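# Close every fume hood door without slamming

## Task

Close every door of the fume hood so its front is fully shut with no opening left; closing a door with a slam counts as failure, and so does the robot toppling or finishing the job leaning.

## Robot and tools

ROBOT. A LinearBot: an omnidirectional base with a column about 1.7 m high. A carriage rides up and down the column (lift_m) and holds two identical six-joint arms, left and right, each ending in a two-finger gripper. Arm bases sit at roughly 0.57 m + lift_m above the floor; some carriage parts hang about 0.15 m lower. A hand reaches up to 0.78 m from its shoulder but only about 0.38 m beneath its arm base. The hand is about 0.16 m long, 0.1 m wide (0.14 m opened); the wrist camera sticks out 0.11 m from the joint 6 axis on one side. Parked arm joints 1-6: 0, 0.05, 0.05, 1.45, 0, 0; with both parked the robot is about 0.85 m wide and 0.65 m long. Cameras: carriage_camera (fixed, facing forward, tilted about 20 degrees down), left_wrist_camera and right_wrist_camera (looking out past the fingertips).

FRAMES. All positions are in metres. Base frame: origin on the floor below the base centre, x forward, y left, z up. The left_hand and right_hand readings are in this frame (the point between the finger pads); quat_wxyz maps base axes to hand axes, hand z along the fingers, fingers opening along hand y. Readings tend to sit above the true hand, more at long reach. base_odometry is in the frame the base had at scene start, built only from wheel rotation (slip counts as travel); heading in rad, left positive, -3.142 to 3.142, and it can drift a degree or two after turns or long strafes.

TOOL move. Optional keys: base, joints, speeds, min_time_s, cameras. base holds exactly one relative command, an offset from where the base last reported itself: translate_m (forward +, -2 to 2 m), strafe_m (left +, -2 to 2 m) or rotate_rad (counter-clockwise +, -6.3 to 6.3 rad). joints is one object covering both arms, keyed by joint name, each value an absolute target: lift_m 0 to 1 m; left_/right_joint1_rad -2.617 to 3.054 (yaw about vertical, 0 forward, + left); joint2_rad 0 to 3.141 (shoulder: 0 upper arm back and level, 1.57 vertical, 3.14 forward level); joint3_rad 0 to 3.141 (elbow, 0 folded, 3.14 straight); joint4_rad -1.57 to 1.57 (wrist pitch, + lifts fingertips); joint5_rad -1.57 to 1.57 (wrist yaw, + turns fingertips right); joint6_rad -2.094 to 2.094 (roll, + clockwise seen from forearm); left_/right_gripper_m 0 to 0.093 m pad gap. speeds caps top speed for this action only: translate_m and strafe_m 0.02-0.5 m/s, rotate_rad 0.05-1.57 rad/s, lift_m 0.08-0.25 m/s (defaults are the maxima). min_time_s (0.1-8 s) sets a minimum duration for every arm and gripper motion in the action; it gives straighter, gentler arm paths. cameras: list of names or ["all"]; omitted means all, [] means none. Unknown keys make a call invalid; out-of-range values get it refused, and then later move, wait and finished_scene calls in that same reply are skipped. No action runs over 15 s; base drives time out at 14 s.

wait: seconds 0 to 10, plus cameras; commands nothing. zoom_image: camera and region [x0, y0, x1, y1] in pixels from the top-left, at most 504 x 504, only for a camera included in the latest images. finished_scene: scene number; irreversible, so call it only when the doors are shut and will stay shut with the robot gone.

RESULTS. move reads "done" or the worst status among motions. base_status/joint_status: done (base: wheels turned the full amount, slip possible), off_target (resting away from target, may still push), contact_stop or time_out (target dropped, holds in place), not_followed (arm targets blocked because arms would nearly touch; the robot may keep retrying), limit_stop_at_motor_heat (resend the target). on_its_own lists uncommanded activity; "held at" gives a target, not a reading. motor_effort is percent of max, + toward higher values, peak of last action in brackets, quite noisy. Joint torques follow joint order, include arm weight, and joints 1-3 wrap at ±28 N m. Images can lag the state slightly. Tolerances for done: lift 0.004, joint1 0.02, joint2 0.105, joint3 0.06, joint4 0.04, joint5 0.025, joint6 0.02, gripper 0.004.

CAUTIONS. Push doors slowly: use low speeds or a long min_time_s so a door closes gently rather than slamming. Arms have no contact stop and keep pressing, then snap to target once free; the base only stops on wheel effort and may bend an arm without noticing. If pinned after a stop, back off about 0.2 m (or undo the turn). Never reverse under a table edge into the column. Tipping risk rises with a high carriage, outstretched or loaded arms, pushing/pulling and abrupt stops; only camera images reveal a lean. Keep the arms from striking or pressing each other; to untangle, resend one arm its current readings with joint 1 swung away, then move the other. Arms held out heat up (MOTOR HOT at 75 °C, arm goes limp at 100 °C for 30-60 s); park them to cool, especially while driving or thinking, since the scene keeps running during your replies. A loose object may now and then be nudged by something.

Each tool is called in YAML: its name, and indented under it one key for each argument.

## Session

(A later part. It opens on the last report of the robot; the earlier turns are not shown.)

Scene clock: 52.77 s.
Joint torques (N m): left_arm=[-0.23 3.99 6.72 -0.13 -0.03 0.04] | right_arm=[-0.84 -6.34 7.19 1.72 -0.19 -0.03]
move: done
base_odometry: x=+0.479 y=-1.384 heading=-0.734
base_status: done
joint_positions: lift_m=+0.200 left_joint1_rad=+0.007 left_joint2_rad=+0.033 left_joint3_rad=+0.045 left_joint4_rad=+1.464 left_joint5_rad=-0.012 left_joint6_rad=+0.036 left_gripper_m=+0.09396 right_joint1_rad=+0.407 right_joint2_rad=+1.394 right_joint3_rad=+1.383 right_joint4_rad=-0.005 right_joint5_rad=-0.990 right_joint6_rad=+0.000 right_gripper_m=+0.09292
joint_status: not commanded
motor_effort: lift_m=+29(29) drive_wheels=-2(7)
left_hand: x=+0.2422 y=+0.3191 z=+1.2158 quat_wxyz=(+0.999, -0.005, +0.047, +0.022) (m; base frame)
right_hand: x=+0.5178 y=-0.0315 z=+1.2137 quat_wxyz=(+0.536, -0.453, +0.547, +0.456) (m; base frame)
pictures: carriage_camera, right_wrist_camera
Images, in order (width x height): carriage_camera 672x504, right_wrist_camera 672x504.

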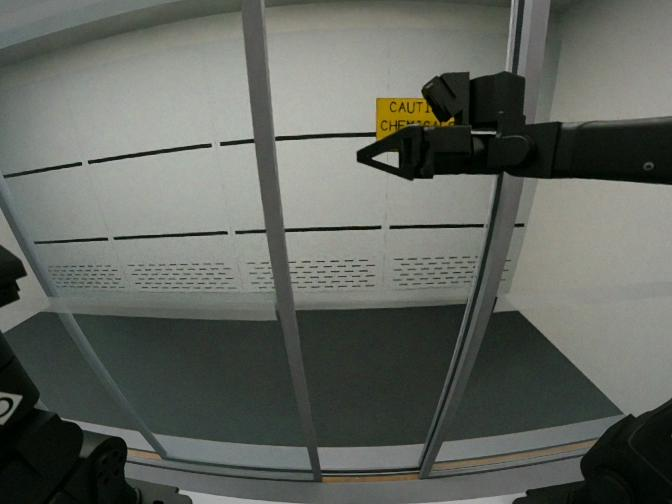

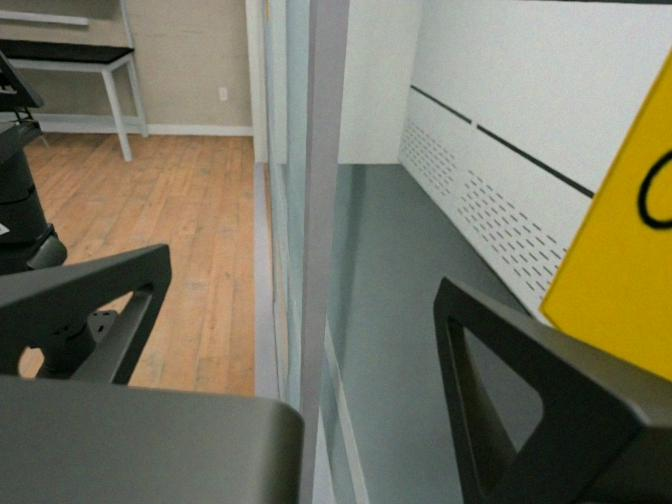

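move:
  base: {"strafe_m": 0.08}
  speeds: {"strafe_m": 0.06}
  cameras: ["carriage_camera","right_wrist_camera"]

Scene clock: 56.27 s.
Joint torques (N m): left_arm=[-0.01 3.77 6.71 -0.11 -0.04 0.03] | right_arm=[-0.54 -6.2 7.01 1.73 -0.2 -0.01]
move: done
base_odometry: x=+0.533 y=-1.325 heading=-0.734
base_status: done
joint_positions: lift_m=+0.200 left_joint1_rad=+0.008 left_joint2_rad=+0.033 left_joint3_rad=+0.045 left_joint4_rad=+1.464 left_joint5_rad=-0.012 left_joint6_rad=+0.036 left_gripper_m=+0.09396 right_joint1_rad=+0.404 right_joint2_rad=+1.394 right_joint3_rad=+1.383 right_joint4_rad=-0.005 right_joint5_rad=-0.990 right_joint6_rad=+0.000 right_gripper_m=+0.09292
joint_status: not commanded
motor_effort: lift_m=+29(29) drive_wheels=-2(8)
left_hand: x=+0.2422 y=+0.3191 z=+1.2158 quat_wxyz=(+0.999, -0.005, +0.047, +0.022) (m; base frame)
right_hand: x=+0.5186 y=-0.0324 z=+1.2137 quat_wxyz=(+0.537, -0.452, +0.548, +0.455) (m; base frame)
pictures: carriage_camera, right_wrist_camera
Images, in order (width x height): carriage_camera 672x504, right_wrist_camera 672x504.

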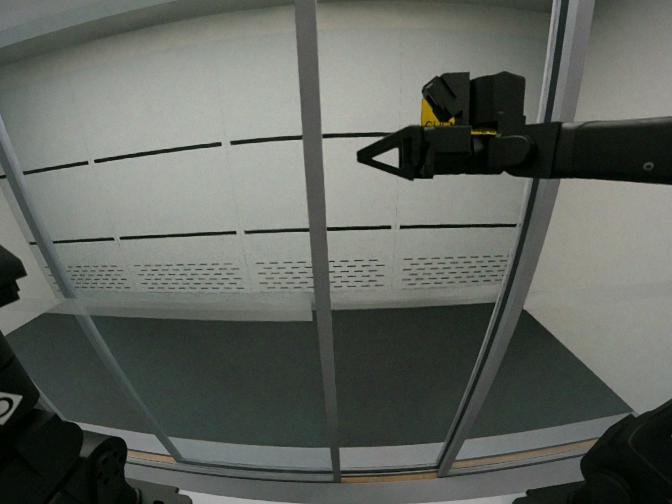

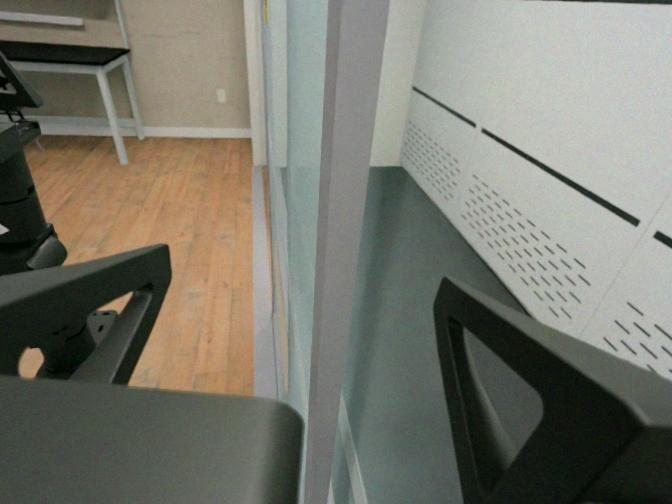

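move:
  base: {"translate_m": -0.015}
  speeds: {"translate_m": 0.1}
  cameras: []

move:
  base: {"strafe_m": 0.09}
  speeds: {"strafe_m": 0.05}
  cameras: ["carriage_camera","right_wrist_camera"]

Scene clock: 57.33 s.
Joint torques (N m): left_arm=[-0.16 3.84 6.89 -0.14 -0.01 0.04] | right_arm=[-0.53 -6.67 7.02 1.73 -0.18 0]
move: done
base_odometry: x=+0.522 y=-1.315 heading=-0.734
base_status: done
joint_positions: lift_m=+0.200 left_joint1_rad=+0.008 left_joint2_rad=+0.033 left_joint3_rad=+0.045 left_joint4_rad=+1.464 left_joint5_rad=-0.012 left_joint6_rad=+0.036 left_gripper_m=+0.09396 right_joint1_rad=+0.404 right_joint2_rad=+1.395 right_joint3_rad=+1.383 right_joint4_rad=-0.005 right_joint5_rad=-0.990 right_joint6_rad=+0.000 right_gripper_m=+0.09292
joint_status: not commanded
motor_effort: lift_m=+29(29) drive_wheels=+0(6)
left_hand: x=+0.2422 y=+0.3191 z=+1.2158 quat_wxyz=(+0.999, -0.005, +0.047, +0.022) (m; base frame)
right_hand: x=+0.5188 y=-0.0323 z=+1.2134 quat_wxyz=(+0.536, -0.452, +0.548, +0.456) (m; base frame)
pictures: none
No camera images: "cameras" was empty.

Scene clock: 59.83 s.
Joint torques (N m): left_arm=[-0.09 4 6.53 -0.11 -0.02 0.04] | right_arm=[1.1 -6.46 6.98 1.76 -0.35 -0.01]
move: done
base_odometry: x=+0.582 y=-1.248 heading=-0.734
base_status: done
joint_positions: lift_m=+0.200 left_joint1_rad=+0.007 left_joint2_rad=+0.033 left_joint3_rad=+0.045 left_joint4_rad=+1.464 left_joint5_rad=-0.013 left_joint6_rad=+0.036 left_gripper_m=+0.09396 right_joint1_rad=+0.387 right_joint2_rad=+1.395 right_joint3_rad=+1.383 right_joint4_rad=-0.010 right_joint5_rad=-0.978 right_joint6_rad=+0.004 right_gripper_m=+0.09293
joint_status: not commanded
motor_effort: lift_m=+29(29) drive_wheels=+0(8)
left_hand: x=+0.2422 y=+0.3192 z=+1.2158 quat_wxyz=(+0.999, -0.006, +0.047, +0.022) (m; base frame)
right_hand: x=+0.5257 y=-0.0379 z=+1.2124 quat_wxyz=(+0.540, -0.442, +0.557, +0.449) (m; base frame)
pictures: carriage_camera, right_wrist_camera
Images, in order (width x height): carriage_camera 672x504, right_wrist_camera 672x504.

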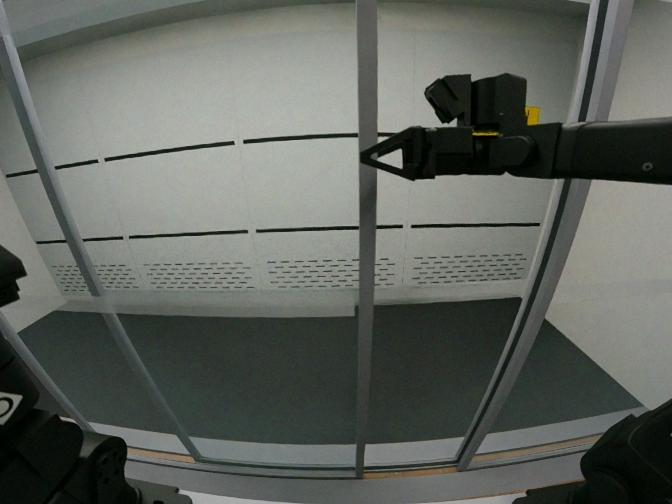

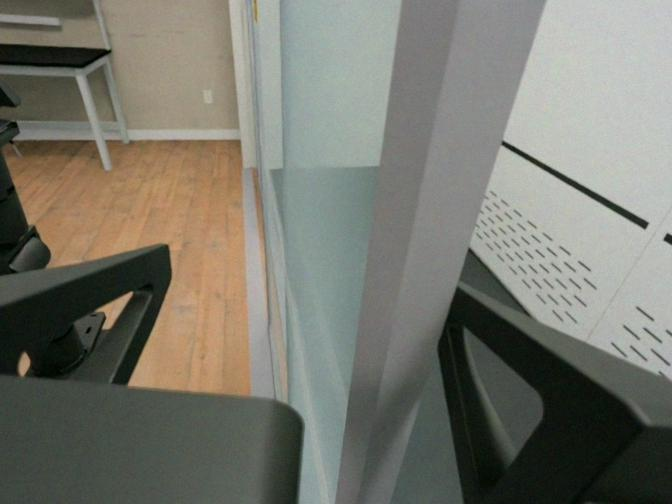

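move:
  base: {"strafe_m": -0.03}
  speeds: {"strafe_m": 0.08}
  cameras: []

move:
  base: {"translate_m": -0.015}
  speeds: {"translate_m": 0.1}
  cameras: []

move:
  base: {"strafe_m": 0.08}
  speeds: {"strafe_m": 0.05}
  cameras: ["carriage_camera","right_wrist_camera"]

Scene clock: 61.50 s.
Joint torques (N m): left_arm=[0.16 3.82 6.68 -0.17 -0.11 0.09] | right_arm=[0.44 -6.71 7.1 1.79 -0.18 -0.04]
move: done
base_odometry: x=+0.562 y=-1.270 heading=-0.734
base_status: done
joint_positions: lift_m=+0.200 left_joint1_rad=+0.007 left_joint2_rad=+0.033 left_joint3_rad=+0.045 left_joint4_rad=+1.464 left_joint5_rad=-0.012 left_joint6_rad=+0.036 left_gripper_m=+0.09396 right_joint1_rad=+0.395 right_joint2_rad=+1.397 right_joint3_rad=+1.383 right_joint4_rad=-0.007 right_joint5_rad=-0.987 right_joint6_rad=+0.004 right_gripper_m=+0.09294
joint_status: not commanded
motor_effort: lift_m=+29(29) drive_wheels=-1(9)
left_hand: x=+0.2422 y=+0.3191 z=+1.2158 quat_wxyz=(+0.999, -0.005, +0.047, +0.022) (m; base frame)
right_hand: x=+0.5224 y=-0.0348 z=+1.2123 quat_wxyz=(+0.536, -0.447, +0.553, +0.454) (m; base frame)
pictures: none
No camera images: "cameras" was empty.

Scene clock: 62.27 s.
Joint torques (N m): left_arm=[-0.05 3.95 6.53 -0.14 -0.06 0] | right_arm=[0.35 -6.61 6.95 1.74 -0.18 -0.05]
move: done
base_odometry: x=+0.551 y=-1.260 heading=-0.734
base_status: done
joint_positions: lift_m=+0.200 left_joint1_rad=+0.007 left_joint2_rad=+0.033 left_joint3_rad=+0.045 left_joint4_rad=+1.464 left_joint5_rad=-0.012 left_joint6_rad=+0.036 left_gripper_m=+0.09396 right_joint1_rad=+0.395 right_joint2_rad=+1.397 right_joint3_rad=+1.383 right_joint4_rad=-0.007 right_joint5_rad=-0.989 right_joint6_rad=+0.004 right_gripper_m=+0.09294
joint_status: not commanded
motor_effort: lift_m=+29(29) drive_wheels=+0(5)
left_hand: x=+0.2422 y=+0.3191 z=+1.2158 quat_wxyz=(+0.999, -0.005, +0.047, +0.022) (m; base frame)
right_hand: x=+0.5221 y=-0.0347 z=+1.2124 quat_wxyz=(+0.536, -0.448, +0.553, +0.454) (m; base frame)
pictures: none
No camera images: "cameras" was empty.

Scene clock: 64.40 s.
Joint torques (N m): left_arm=[-0.09 3.96 6.54 -0.16 -0.02 0.02] | right_arm=[3.7 -7.56 6.93 1.87 -1.34 -0.01]
move: done
base_odometry: x=+0.604 y=-1.200 heading=-0.734
base_status: done
joint_positions: lift_m=+0.200 left_joint1_rad=+0.007 left_joint2_rad=+0.033 left_joint3_rad=+0.045 left_joint4_rad=+1.465 left_joint5_rad=-0.013 left_joint6_rad=+0.036 left_gripper_m=+0.09396 right_joint1_rad=+0.362 right_joint2_rad=+1.405 right_joint3_rad=+1.387 right_joint4_rad=-0.011 right_joint5_rad=-0.879 right_joint6_rad=-0.004 right_gripper_m=+0.09298
joint_status: not commanded
motor_effort: lift_m=+29(29) drive_wheels=+0(10)
left_hand: x=+0.2422 y=+0.3192 z=+1.2158 quat_wxyz=(+0.999, -0.006, +0.047, +0.022) (m; base frame)
right_hand: x=+0.5514 y=-0.0492 z=+1.2103 quat_wxyz=(+0.566, -0.410, +0.584, +0.413) (m; base frame)
pictures: carriage_camera, right_wrist_camera
Images, in order (width x height): carriage_camera 672x504, right_wrist_camera 672x504.

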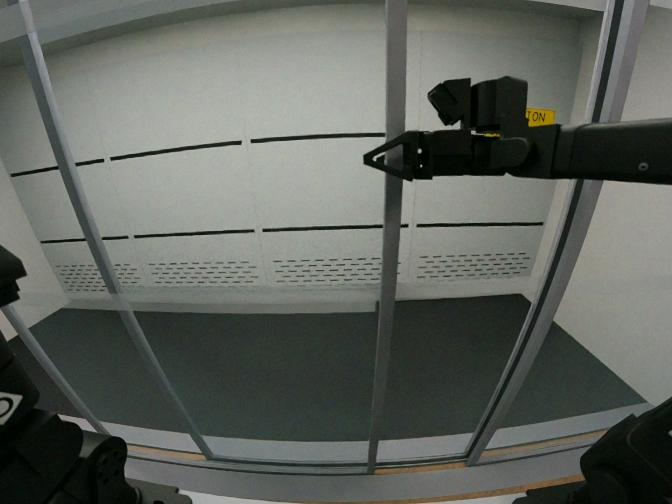

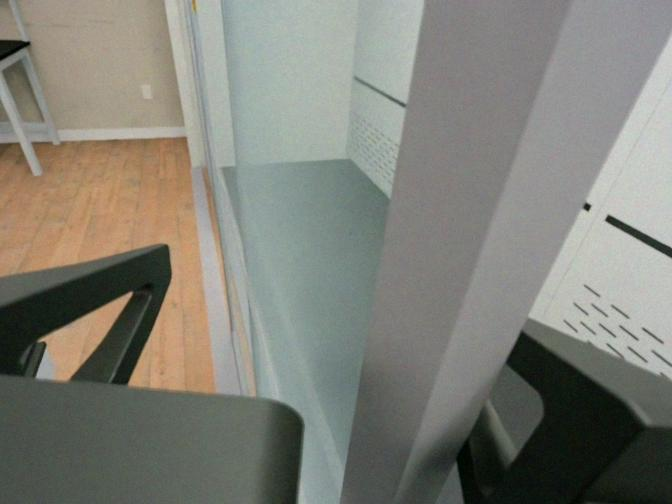

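move:
  base: {"strafe_m": -0.2}
  speeds: {"strafe_m": 0.1}
  cameras: []

move:
  base: {"translate_m": 0.042}
  joints: {"right_joint1_rad":0.4,"right_joint5_rad":-1.05,"right_gripper_m":0,"right_joint6_rad":-1.57}
  min_time_s: 2
  speeds: {"translate_m": 0.1}
  cameras: ["carriage_camera","right_wrist_camera"]

Scene clock: 67.93 s.
Joint torques (N m): left_arm=[0.09 4.04 6.76 -0.16 -0.03 -0.01] | right_arm=[0.53 -9.2 6.83 1.53 -0.22 0.12]
move: done
base_odometry: x=+0.470 y=-1.349 heading=-0.734
base_status: done
joint_positions: lift_m=+0.200 left_joint1_rad=+0.007 left_joint2_rad=+0.033 left_joint3_rad=+0.045 left_joint4_rad=+1.465 left_joint5_rad=-0.013 left_joint6_rad=+0.036 left_gripper_m=+0.09396 right_joint1_rad=+0.393 right_joint2_rad=+1.420 right_joint3_rad=+1.387 right_joint4_rad=+0.016 right_joint5_rad=-0.988 right_joint6_rad=-0.010 right_gripper_m=+0.09299
joint_status: not commanded
motor_effort: lift_m=+29(29) drive_wheels=-1(10)
left_hand: x=+0.2422 y=+0.3192 z=+1.2158 quat_wxyz=(+0.999, -0.006, +0.047, +0.022) (m; base frame)
right_hand: x=+0.5294 y=-0.0326 z=+1.2094 quat_wxyz=(+0.542, -0.451, +0.549, +0.449) (m; base frame)
pictures: none
No camera images: "cameras" was empty.

Scene clock: 70.37 s.
Joint torques (N m): left_arm=[-0.23 3.73 6.54 -0.08 -0.02 0.01] | right_arm=[0.23 -8.58 6.79 1.52 -0.23 -0.04]
move: done
base_odometry: x=+0.501 y=-1.377 heading=-0.734
base_status: done
joint_positions: lift_m=+0.200 left_joint1_rad=+0.007 left_joint2_rad=+0.033 left_joint3_rad=+0.045 left_joint4_rad=+1.465 left_joint5_rad=-0.013 left_joint6_rad=+0.036 left_gripper_m=+0.09396 right_joint1_rad=+0.396 right_joint2_rad=+1.414 right_joint3_rad=+1.387 right_joint4_rad=+0.006 right_joint5_rad=-1.037 right_joint6_rad=-1.557 right_gripper_m=+0.00055
joint_status: all done
motor_effort: lift_m=+29(29) drive_wheels=-3(7)
left_hand: x=+0.2422 y=+0.3192 z=+1.2158 quat_wxyz=(+0.999, -0.006, +0.047, +0.022) (m; base frame)
right_hand: x=+0.5184 y=-0.0311 z=+1.2103 quat_wxyz=(+0.702, -0.708, +0.060, -0.037) (m; base frame)
pictures: carriage_camera, right_wrist_camera
Images, in order (width x height): carriage_camera 672x504, right_wrist_camera 672x504.

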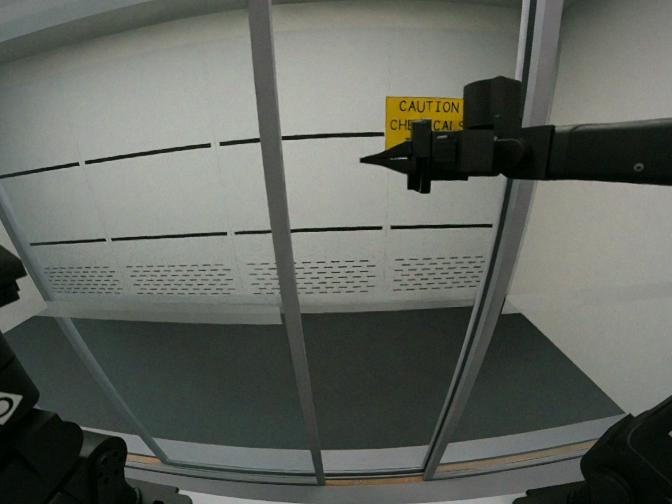

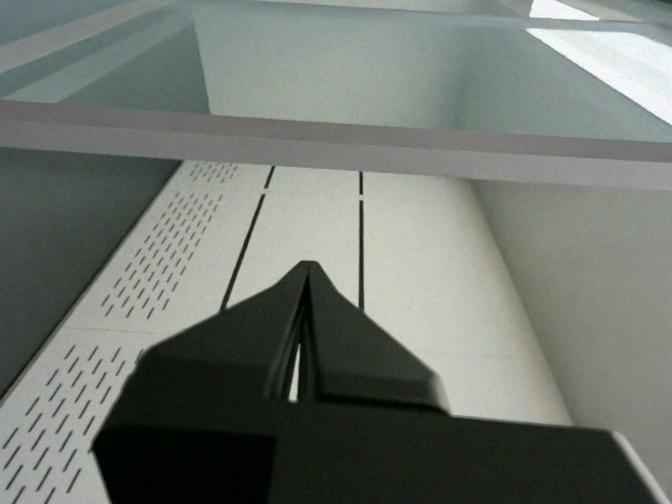

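move:
  base: {"strafe_m": 0.13}
  speeds: {"strafe_m": 0.08}
  cameras: ["carriage_camera","right_wrist_camera"]

Scene clock: 72.70 s.
Joint torques (N m): left_arm=[-0.24 3.79 6.84 -0.15 -0.06 0.01] | right_arm=[1.33 -7.73 6.61 1.63 -0.18 -0.02]
move: done
base_odometry: x=+0.589 y=-1.281 heading=-0.735
base_status: done
joint_positions: lift_m=+0.200 left_joint1_rad=+0.006 left_joint2_rad=+0.033 left_joint3_rad=+0.045 left_joint4_rad=+1.465 left_joint5_rad=-0.013 left_joint6_rad=+0.036 left_gripper_m=+0.09396 right_joint1_rad=+0.386 right_joint2_rad=+1.407 right_joint3_rad=+1.387 right_joint4_rad=-0.007 right_joint5_rad=-1.042 right_joint6_rad=-1.559 right_gripper_m=+0.00055
joint_status: not commanded
motor_effort: lift_m=+29(29) drive_wheels=+1(8)
left_hand: x=+0.2422 y=+0.3192 z=+1.2158 quat_wxyz=(+0.999, -0.006, +0.047, +0.021) (m; base frame)
right_hand: x=+0.5183 y=-0.0349 z=+1.2108 quat_wxyz=(+0.701, -0.709, +0.063, -0.038) (m; base frame)
pictures: carriage_camera, right_wrist_camera
Images, in order (width x height): carriage_camera 672x504, right_wrist_camera 672x504.

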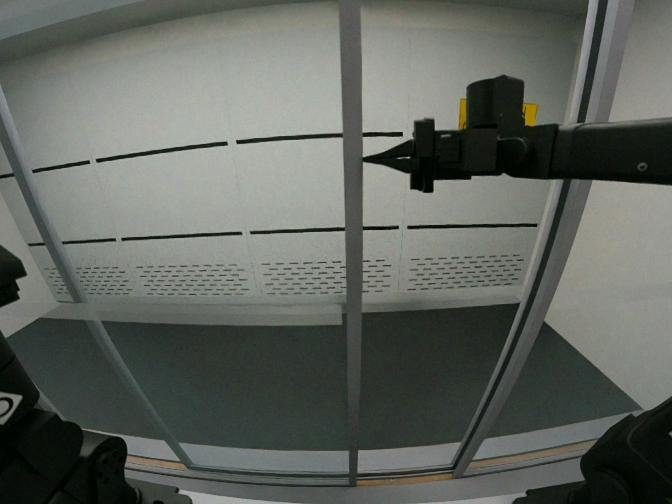

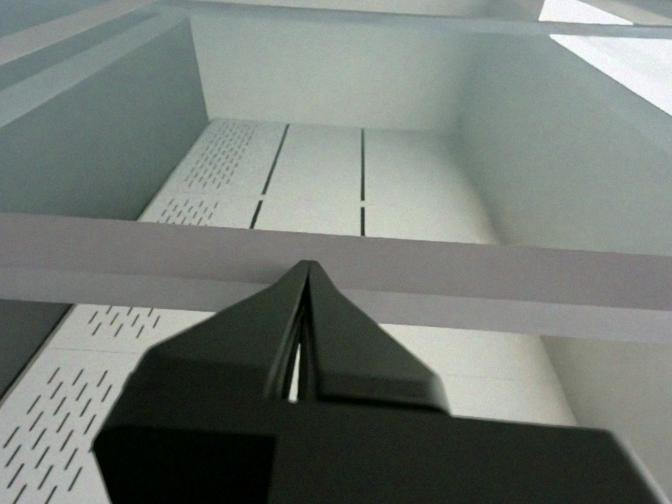

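move:
  base: {"strafe_m": 0.06}
  speeds: {"strafe_m": 0.04}
  cameras: ["carriage_camera","right_wrist_camera"]

zoom_image:
  camera: "carriage_camera"
  region: [250, 60, 500, 260]

Scene clock: 74.97 s.
Joint torques (N m): left_arm=[-0.08 3.97 6.67 -0.16 -0.04 -0.01] | right_arm=[5.91 -3.93 6.6 2.45 0.04 -0.04]
move: done
base_odometry: x=+0.629 y=-1.236 heading=-0.735
base_status: done
joint_positions: lift_m=+0.200 left_joint1_rad=+0.006 left_joint2_rad=+0.033 left_joint3_rad=+0.045 left_joint4_rad=+1.465 left_joint5_rad=-0.013 left_joint6_rad=+0.036 left_gripper_m=+0.09396 right_joint1_rad=+0.339 right_joint2_rad=+1.373 right_joint3_rad=+1.387 right_joint4_rad=-0.084 right_joint5_rad=-1.064 right_joint6_rad=-1.559 right_gripper_m=+0.00055
joint_status: not commanded
motor_effort: lift_m=+29(29) drive_wheels=+2(12)
left_hand: x=+0.2422 y=+0.3192 z=+1.2158 quat_wxyz=(+0.999, -0.006, +0.047, +0.021) (m; base frame)
right_hand: x=+0.5170 y=-0.0524 z=+1.2109 quat_wxyz=(+0.694, -0.714, +0.086, -0.033) (m; base frame)
pictures: carriage_camera, right_wrist_camera
Images, in order (width x height): carriage_camera 672x504, right_wrist_camera 672x504.

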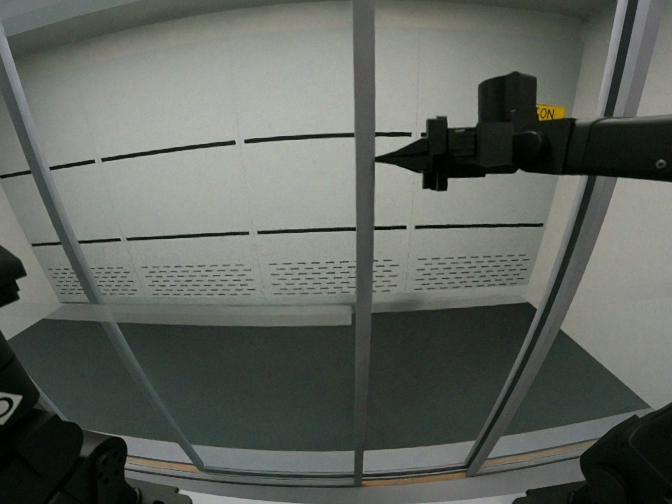

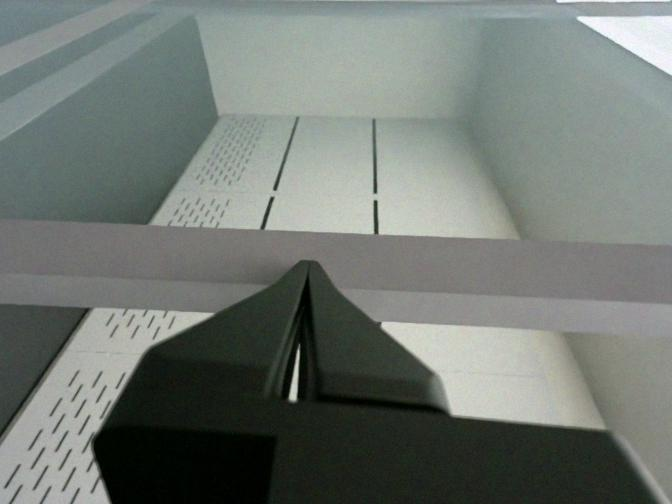

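Scaled by 2.016 from the camera's 672x504 image, which has a finer 960x720 frame.

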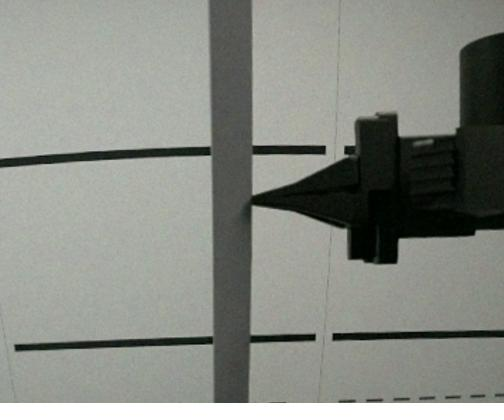

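move:
  base: {"strafe_m": 0.12}
  speeds: {"strafe_m": 0.05}
  cameras: ["carriage_camera","right_wrist_camera"]

Scene clock: 78.07 s.
Joint torques (N m): left_arm=[0.2 3.88 6.8 -0.14 -0.07 0.07] | right_arm=[5.57 -3.9 6.58 2.44 0.18 -0.07]
move: done
base_odometry: x=+0.710 y=-1.148 heading=-0.735
base_status: done
joint_positions: lift_m=+0.200 left_joint1_rad=+0.007 left_joint2_rad=+0.033 left_joint3_rad=+0.045 left_joint4_rad=+1.465 left_joint5_rad=-0.013 left_joint6_rad=+0.036 left_gripper_m=+0.09396 right_joint1_rad=+0.342 right_joint2_rad=+1.373 right_joint3_rad=+1.387 right_joint4_rad=-0.085 right_joint5_rad=-1.078 right_joint6_rad=-1.559 right_gripper_m=+0.00055
joint_status: not commanded
motor_effort: lift_m=+29(29) drive_wheels=+2(10)
left_hand: x=+0.2422 y=+0.3192 z=+1.2158 quat_wxyz=(+0.999, -0.006, +0.047, +0.022) (m; base frame)
right_hand: x=+0.5137 y=-0.0509 z=+1.2108 quat_wxyz=(+0.695, -0.714, +0.080, -0.026) (m; base frame)
pictures: carriage_camera, right_wrist_camera
Images, in order (width x height): carriage_camera 672x504, right_wrist_camera 672x504.

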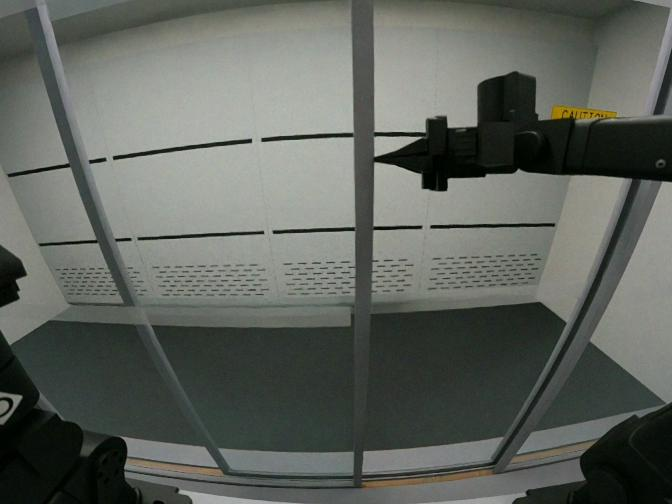

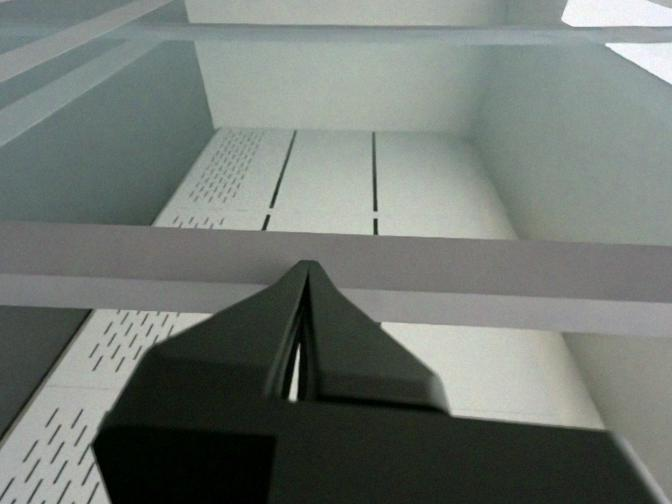

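move:
  base: {"strafe_m": 0.25}
  speeds: {"strafe_m": 0.06}
  cameras: ["carriage_camera","right_wrist_camera"]

Scene clock: 83.07 s.
Joint torques (N m): left_arm=[0.03 3.86 6.65 -0.15 -0.06 0.06] | right_arm=[4.85 -3.6 6.58 2.42 0.43 -0.02]
move: done
base_odometry: x=+0.877 y=-0.962 heading=-0.735
base_status: done
joint_positions: lift_m=+0.200 left_joint1_rad=+0.006 left_joint2_rad=+0.033 left_joint3_rad=+0.045 left_joint4_rad=+1.465 left_joint5_rad=-0.013 left_joint6_rad=+0.036 left_gripper_m=+0.09396 right_joint1_rad=+0.350 right_joint2_rad=+1.373 right_joint3_rad=+1.387 right_joint4_rad=-0.089 right_joint5_rad=-1.108 right_joint6_rad=-1.559 right_gripper_m=+0.00055
joint_status: not commanded
motor_effort: lift_m=+29(29) drive_wheels=+2(12)
left_hand: x=+0.2422 y=+0.3192 z=+1.2158 quat_wxyz=(+0.999, -0.006, +0.047, +0.021) (m; base frame)
right_hand: x=+0.5064 y=-0.0481 z=+1.2106 quat_wxyz=(+0.695, -0.716, +0.068, -0.012) (m; base frame)
pictures: carriage_camera, right_wrist_camera
Images, in order (width x height): carriage_camera 672x504, right_wrist_camera 672x504.

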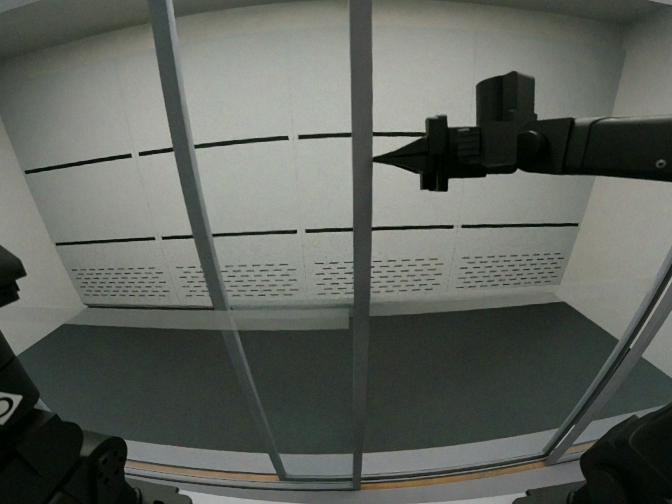

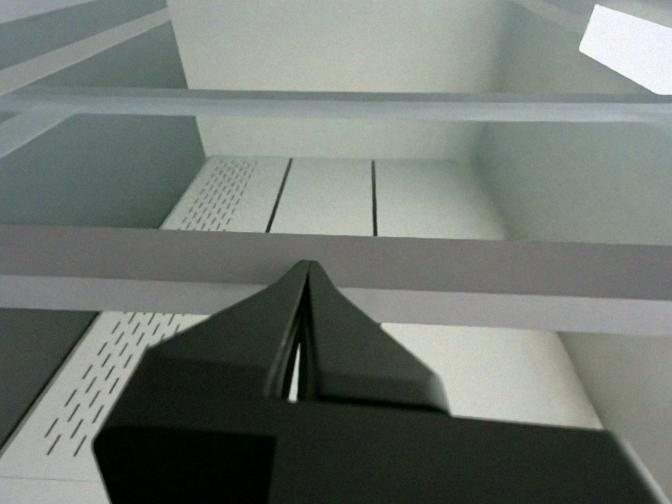

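move:
  base: {"strafe_m": 0.2}
  speeds: {"strafe_m": 0.06}
  cameras: ["carriage_camera","right_wrist_camera"]

Scene clock: 87.33 s.
Joint torques (N m): left_arm=[-0.02 3.97 6.78 -0.1 -0.05 -0.05] | right_arm=[4.48 -3.73 6.56 2.26 0.59 -0.02]
move: done
base_odometry: x=+1.012 y=-0.814 heading=-0.736
base_status: done
joint_positions: lift_m=+0.200 left_joint1_rad=+0.007 left_joint2_rad=+0.033 left_joint3_rad=+0.045 left_joint4_rad=+1.465 left_joint5_rad=-0.013 left_joint6_rad=+0.036 left_gripper_m=+0.09396 right_joint1_rad=+0.354 right_joint2_rad=+1.370 right_joint3_rad=+1.387 right_joint4_rad=-0.074 right_joint5_rad=-1.120 right_joint6_rad=-1.559 right_gripper_m=+0.00055
joint_status: not commanded
motor_effort: lift_m=+29(29) drive_wheels=+2(13)
left_hand: x=+0.2422 y=+0.3192 z=+1.2158 quat_wxyz=(+0.999, -0.006, +0.047, +0.022) (m; base frame)
right_hand: x=+0.5030 y=-0.0471 z=+1.2138 quat_wxyz=(+0.698, -0.714, +0.057, -0.012) (m; base frame)
pictures: carriage_camera, right_wrist_camera
Images, in order (width x height): carriage_camera 672x504, right_wrist_camera 672x504.

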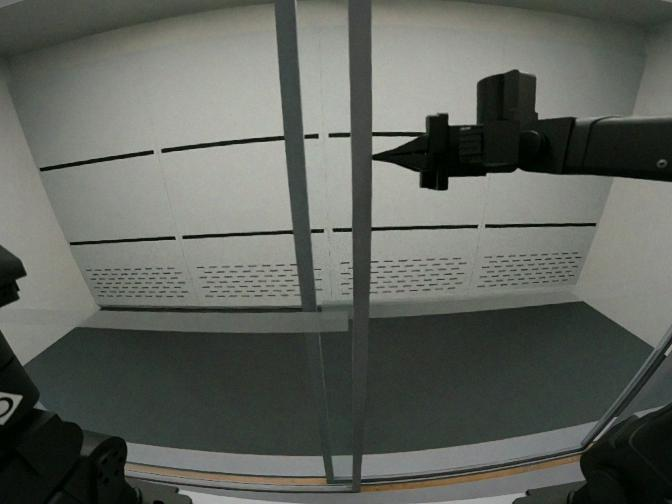

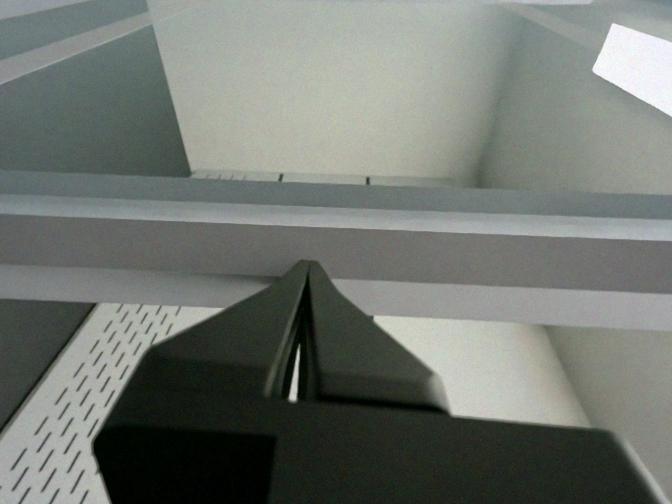

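move:
  base: {"strafe_m": 0.08}
  speeds: {"strafe_m": 0.05}
  cameras: []

move:
  base: {"strafe_m": -0.07}
  speeds: {"strafe_m": 0.06}
  cameras: ["right_wrist_camera"]

move:
  base: {"translate_m": -0.9}
  speeds: {"translate_m": 0.3}
  cameras: ["carriage_camera"]

zoom_image:
  camera: "carriage_camera"
  region: [0, 200, 336, 400]

zoom_image:
  camera: "carriage_camera"
  region: [336, 200, 672, 400]

Scene clock: 90.07 s.
Joint torques (N m): left_arm=[-0.09 4.05 6.75 -0.16 -0.05 0.06] | right_arm=[4.74 -3.22 6.74 2.27 0.66 -0.05]
move: done
base_odometry: x=+1.065 y=-0.755 heading=-0.736
base_status: done
joint_positions: lift_m=+0.200 left_joint1_rad=+0.007 left_joint2_rad=+0.033 left_joint3_rad=+0.045 left_joint4_rad=+1.465 left_joint5_rad=-0.013 left_joint6_rad=+0.036 left_gripper_m=+0.09396 right_joint1_rad=+0.351 right_joint2_rad=+1.368 right_joint3_rad=+1.387 right_joint4_rad=-0.075 right_joint5_rad=-1.130 right_joint6_rad=-1.559 right_gripper_m=+0.00055
joint_status: not commanded
motor_effort: lift_m=+29(29) drive_wheels=+2(12)
left_hand: x=+0.2422 y=+0.3192 z=+1.2158 quat_wxyz=(+0.999, -0.006, +0.047, +0.022) (m; base frame)
right_hand: x=+0.5012 y=-0.0479 z=+1.2145 quat_wxyz=(+0.699, -0.713, +0.054, -0.009) (m; base frame)
pictures: none
No camera images: "cameras" was empty.

Scene clock: 91.77 s.
Joint torques (N m): left_arm=[-0.02 3.84 6.71 -0.12 -0.03 0] | right_arm=[0.4 -5.87 6.68 1.68 0.03 -0.06]
move: done
base_odometry: x=+1.018 y=-0.807 heading=-0.736
base_status: done
joint_positions: lift_m=+0.200 left_joint1_rad=+0.007 left_joint2_rad=+0.033 left_joint3_rad=+0.045 left_joint4_rad=+1.465 left_joint5_rad=-0.013 left_joint6_rad=+0.036 left_gripper_m=+0.09396 right_joint1_rad=+0.395 right_joint2_rad=+1.391 right_joint3_rad=+1.387 right_joint4_rad=-0.011 right_joint5_rad=-1.062 right_joint6_rad=-1.559 right_gripper_m=+0.00055
joint_status: not commanded
motor_effort: lift_m=+29(29) drive_wheels=+1(7)
left_hand: x=+0.2422 y=+0.3192 z=+1.2158 quat_wxyz=(+0.999, -0.006, +0.047, +0.022) (m; base frame)
right_hand: x=+0.5078 y=-0.0337 z=+1.2158 quat_wxyz=(+0.704, -0.708, +0.049, -0.031) (m; base frame)
pictures: right_wrist_camera
Images, in order (width x height): right_wrist_camera 672x504.

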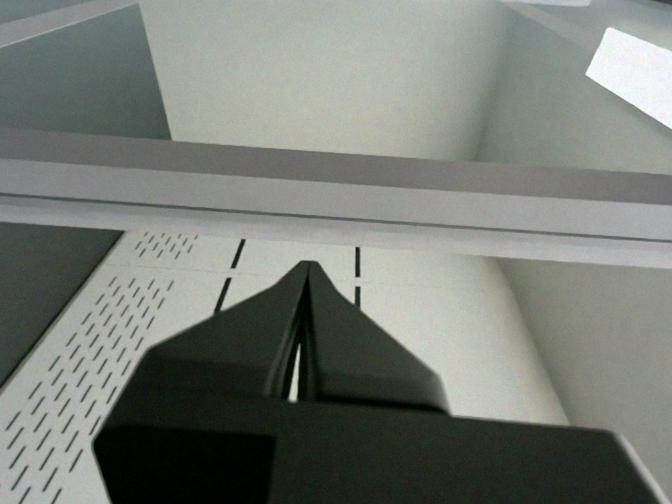

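Scene clock: 96.23 s.
Joint torques (N m): left_arm=[-0.06 3.77 6.74 -0.11 -0.04 0.08] | right_arm=[0.31 -6.16 6.69 1.63 0 0.01]
move: done
base_odometry: x=+0.351 y=-0.203 heading=-0.736
base_status: done
joint_positions: lift_m=+0.200 left_joint1_rad=+0.007 left_joint2_rad=+0.033 left_joint3_rad=+0.045 left_joint4_rad=+1.465 left_joint5_rad=-0.013 left_joint6_rad=+0.036 left_gripper_m=+0.09396 right_joint1_rad=+0.395 right_joint2_rad=+1.393 right_joint3_rad=+1.387 right_joint4_rad=-0.009 right_joint5_rad=-1.061 right_joint6_rad=-1.559 right_gripper_m=+0.00055
joint_status: not commanded
motor_effort: lift_m=+29(29) drive_wheels=-1(10)
left_hand: x=+0.2422 y=+0.3192 z=+1.2158 quat_wxyz=(+0.999, -0.006, +0.047, +0.022) (m; base frame)
right_hand: x=+0.5087 y=-0.0335 z=+1.2155 quat_wxyz=(+0.704, -0.708, +0.050, -0.032) (m; base frame)
pictures: carriage_camera
Images, in order (width x height): carriage_camera 672x504.

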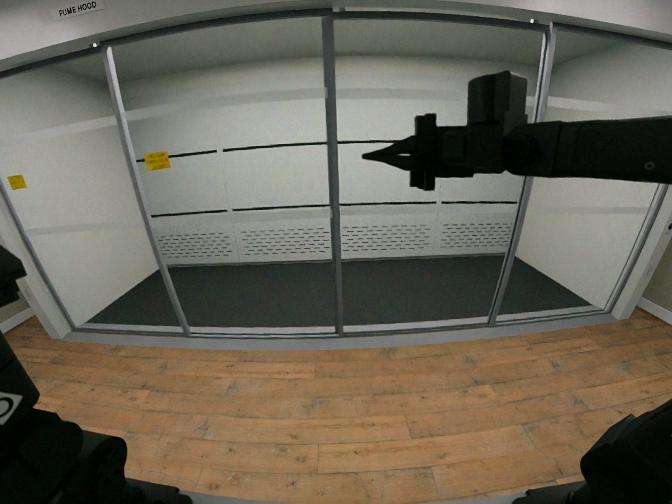

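Scaled by 1.500 from the camera's 672x504 image, which has a finer 960x720 frame.

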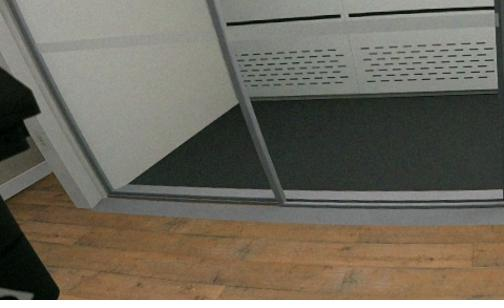

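Scaled by 1.500 from the camera's 672x504 image, which has a finer 960x720 frame.

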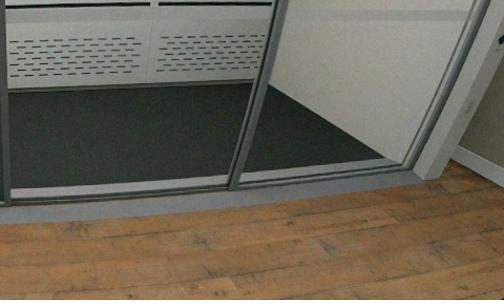

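move:
  base: {"strafe_m": 1.0}
  joints: {"right_joint1_rad":0,"right_joint2_rad":0.05,"right_joint3_rad":0.05,"right_joint4_rad":1.45,"right_joint5_rad":0,"right_joint6_rad":0}
  min_time_s: 3
  speeds: {"strafe_m": 0.4}
  cameras: ["carriage_camera"]

zoom_image:
  camera: "carriage_camera"
  region: [250, 0, 400, 120]

zoom_image:
  camera: "carriage_camera"
  region: [250, 250, 400, 370]

zoom_image:
  camera: "carriage_camera"
  region: [50, 200, 250, 370]

Scene clock: 101.10 s.
Joint torques (N m): left_arm=[0.06 3.81 6.67 -0.16 -0.04 0.1] | right_arm=[-0.88 3.15 3.66 0.06 0.12 0.1]
move: done
base_odometry: x=+1.022 y=+0.539 heading=-0.735
base_status: done
joint_positions: lift_m=+0.200 left_joint1_rad=+0.007 left_joint2_rad=+0.033 left_joint3_rad=+0.045 left_joint4_rad=+1.465 left_joint5_rad=-0.013 left_joint6_rad=+0.036 left_gripper_m=+0.09396 right_joint1_rad=+0.006 right_joint2_rad=+0.058 right_joint3_rad=+0.060 right_joint4_rad=+1.436 right_joint5_rad=-0.013 right_joint6_rad=-0.011 right_gripper_m=+0.00055
joint_status: all done
motor_effort: lift_m=+29(29) drive_wheels=-2(10)
left_hand: x=+0.2422 y=+0.3192 z=+1.2158 quat_wxyz=(+0.999, -0.006, +0.047, +0.022) (m; base frame)
right_hand: x=+0.2528 y=-0.3145 z=+1.2189 quat_wxyz=(+0.998, -0.007, +0.067, -0.002) (m; base frame)
pictures: carriage_camera
Images, in order (width x height): carriage_camera 672x504.

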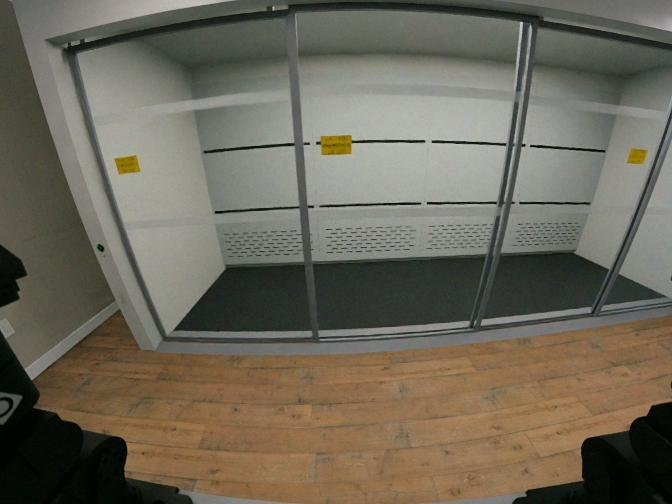

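Scaled by 3.360 from the camera's 672x504 image, which has a finer 960x720 frame.

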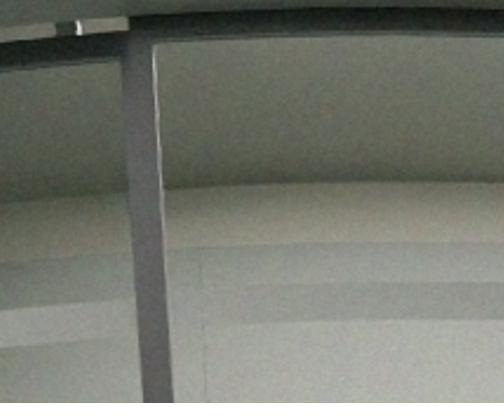

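Scaled by 3.360 from the camera's 672x504 image, which has a finer 960x720 frame.

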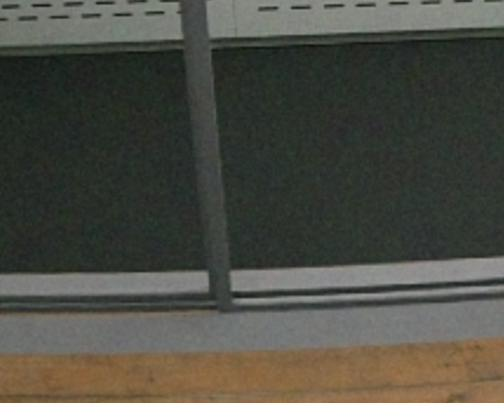

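Scaled by 2.520 from the camera's 672x504 image, which has a finer 960x720 frame.

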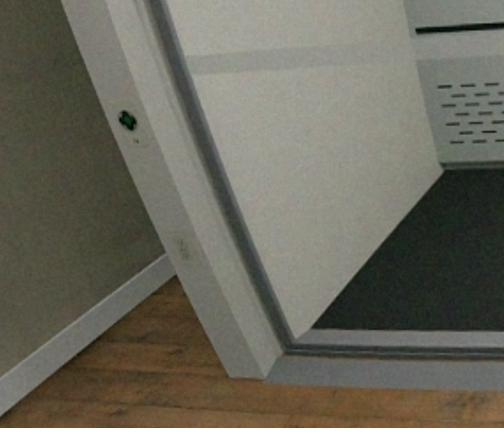

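move:
  base: {"strafe_m": -1.0}
  cameras: ["carriage_camera"]

zoom_image:
  camera: "carriage_camera"
  region: [280, 0, 400, 100]

zoom_image:
  camera: "carriage_camera"
  region: [280, 260, 400, 360]

move:
  base: {"strafe_m": -1.1}
  cameras: ["carriage_camera"]

zoom_image:
  camera: "carriage_camera"
  region: [280, 0, 430, 120]

zoom_image:
  camera: "carriage_camera"
  region: [480, 180, 660, 360]

Scene clock: 105.77 s.
Joint torques (N m): left_arm=[-0.21 3.88 6.67 -0.07 0.02 0.01] | right_arm=[-0.72 3.41 3.75 -0.01 0.08 0.11]
move: done
base_odometry: x=+0.350 y=-0.202 heading=-0.736
base_status: done
joint_positions: lift_m=+0.200 left_joint1_rad=+0.007 left_joint2_rad=+0.033 left_joint3_rad=+0.045 left_joint4_rad=+1.465 left_joint5_rad=-0.012 left_joint6_rad=+0.036 left_gripper_m=+0.09396 right_joint1_rad=+0.006 right_joint2_rad=+0.058 right_joint3_rad=+0.058 right_joint4_rad=+1.441 right_joint5_rad=-0.010 right_joint6_rad=-0.010 right_gripper_m=+0.00055
joint_status: not commanded
motor_effort: lift_m=+29(29) drive_wheels=-2(11)
left_hand: x=+0.2422 y=+0.3191 z=+1.2158 quat_wxyz=(+0.999, -0.005, +0.047, +0.022) (m; base frame)
right_hand: x=+0.2517 y=-0.3149 z=+1.2186 quat_wxyz=(+0.998, -0.005, +0.064, -0.002) (m; base frame)
pictures: carriage_camera
Images, in order (width x height): carriage_camera 672x504.

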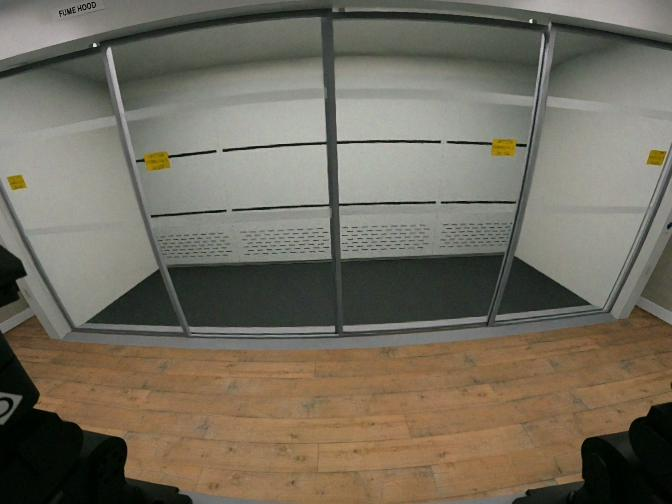

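Scaled by 4.200 from the camera's 672x504 image, which has a finer 960x720 frame.

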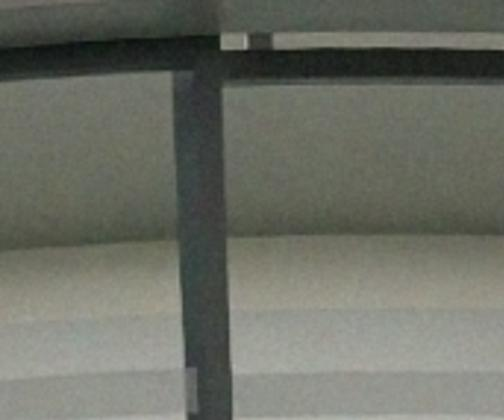

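Scaled by 4.200 from the camera's 672x504 image, which has a finer 960x720 frame.

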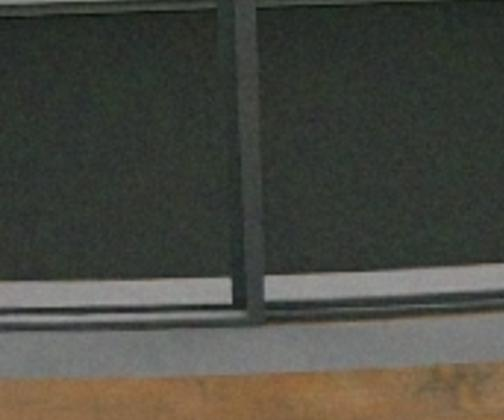

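Scene clock: 110.33 s.
Joint torques (N m): left_arm=[-0.05 3.84 6.84 -0.12 -0.03 0.08] | right_arm=[-0.7 3.34 3.6 -0.03 0.07 0.14]
move: done
base_odometry: x=-0.388 y=-1.018 heading=-0.736
base_status: done
joint_positions: lift_m=+0.200 left_joint1_rad=+0.008 left_joint2_rad=+0.033 left_joint3_rad=+0.045 left_joint4_rad=+1.465 left_joint5_rad=-0.012 left_joint6_rad=+0.036 left_gripper_m=+0.09396 right_joint1_rad=+0.006 right_joint2_rad=+0.058 right_joint3_rad=+0.058 right_joint4_rad=+1.441 right_joint5_rad=-0.009 right_joint6_rad=-0.010 right_gripper_m=+0.00055
joint_status: not commanded
motor_effort: lift_m=+29(29) drive_wheels=-2(11)
left_hand: x=+0.2422 y=+0.3191 z=+1.2158 quat_wxyz=(+0.999, -0.005, +0.047, +0.022) (m; base frame)
right_hand: x=+0.2517 y=-0.3151 z=+1.2187 quat_wxyz=(+0.998, -0.005, +0.064, -0.002) (m; base frame)
pictures: carriage_camera
Images, in order (width x height): carriage_camera 672x504.

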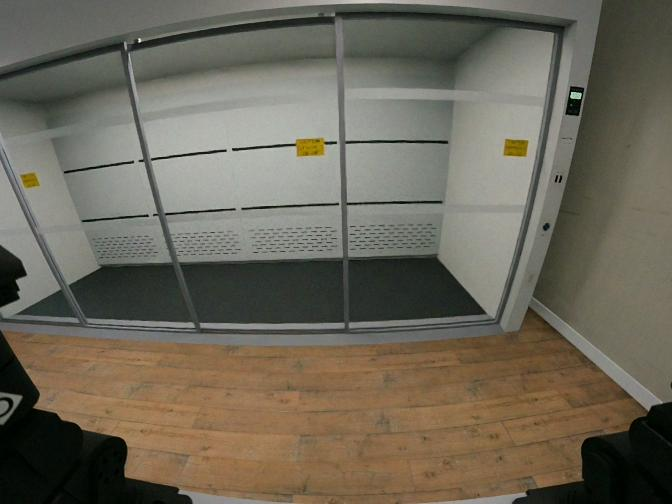

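Scaled by 3.360 from the camera's 672x504 image, which has a finer 960x720 frame.

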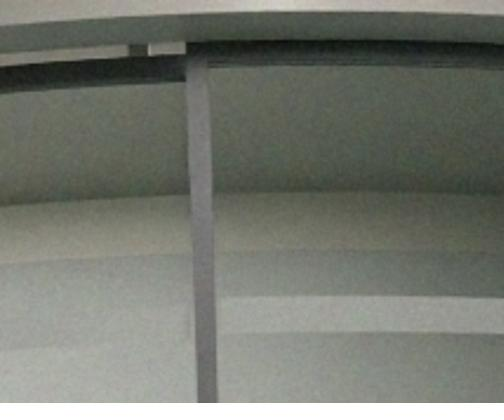

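Scaled by 2.800 from the camera's 672x504 image, which has a finer 960x720 frame.

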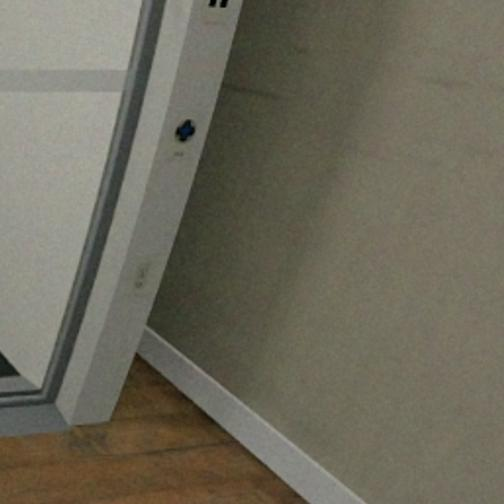

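finished_scene:
  scene: 2
  done: true

The scene is finished: the task was done.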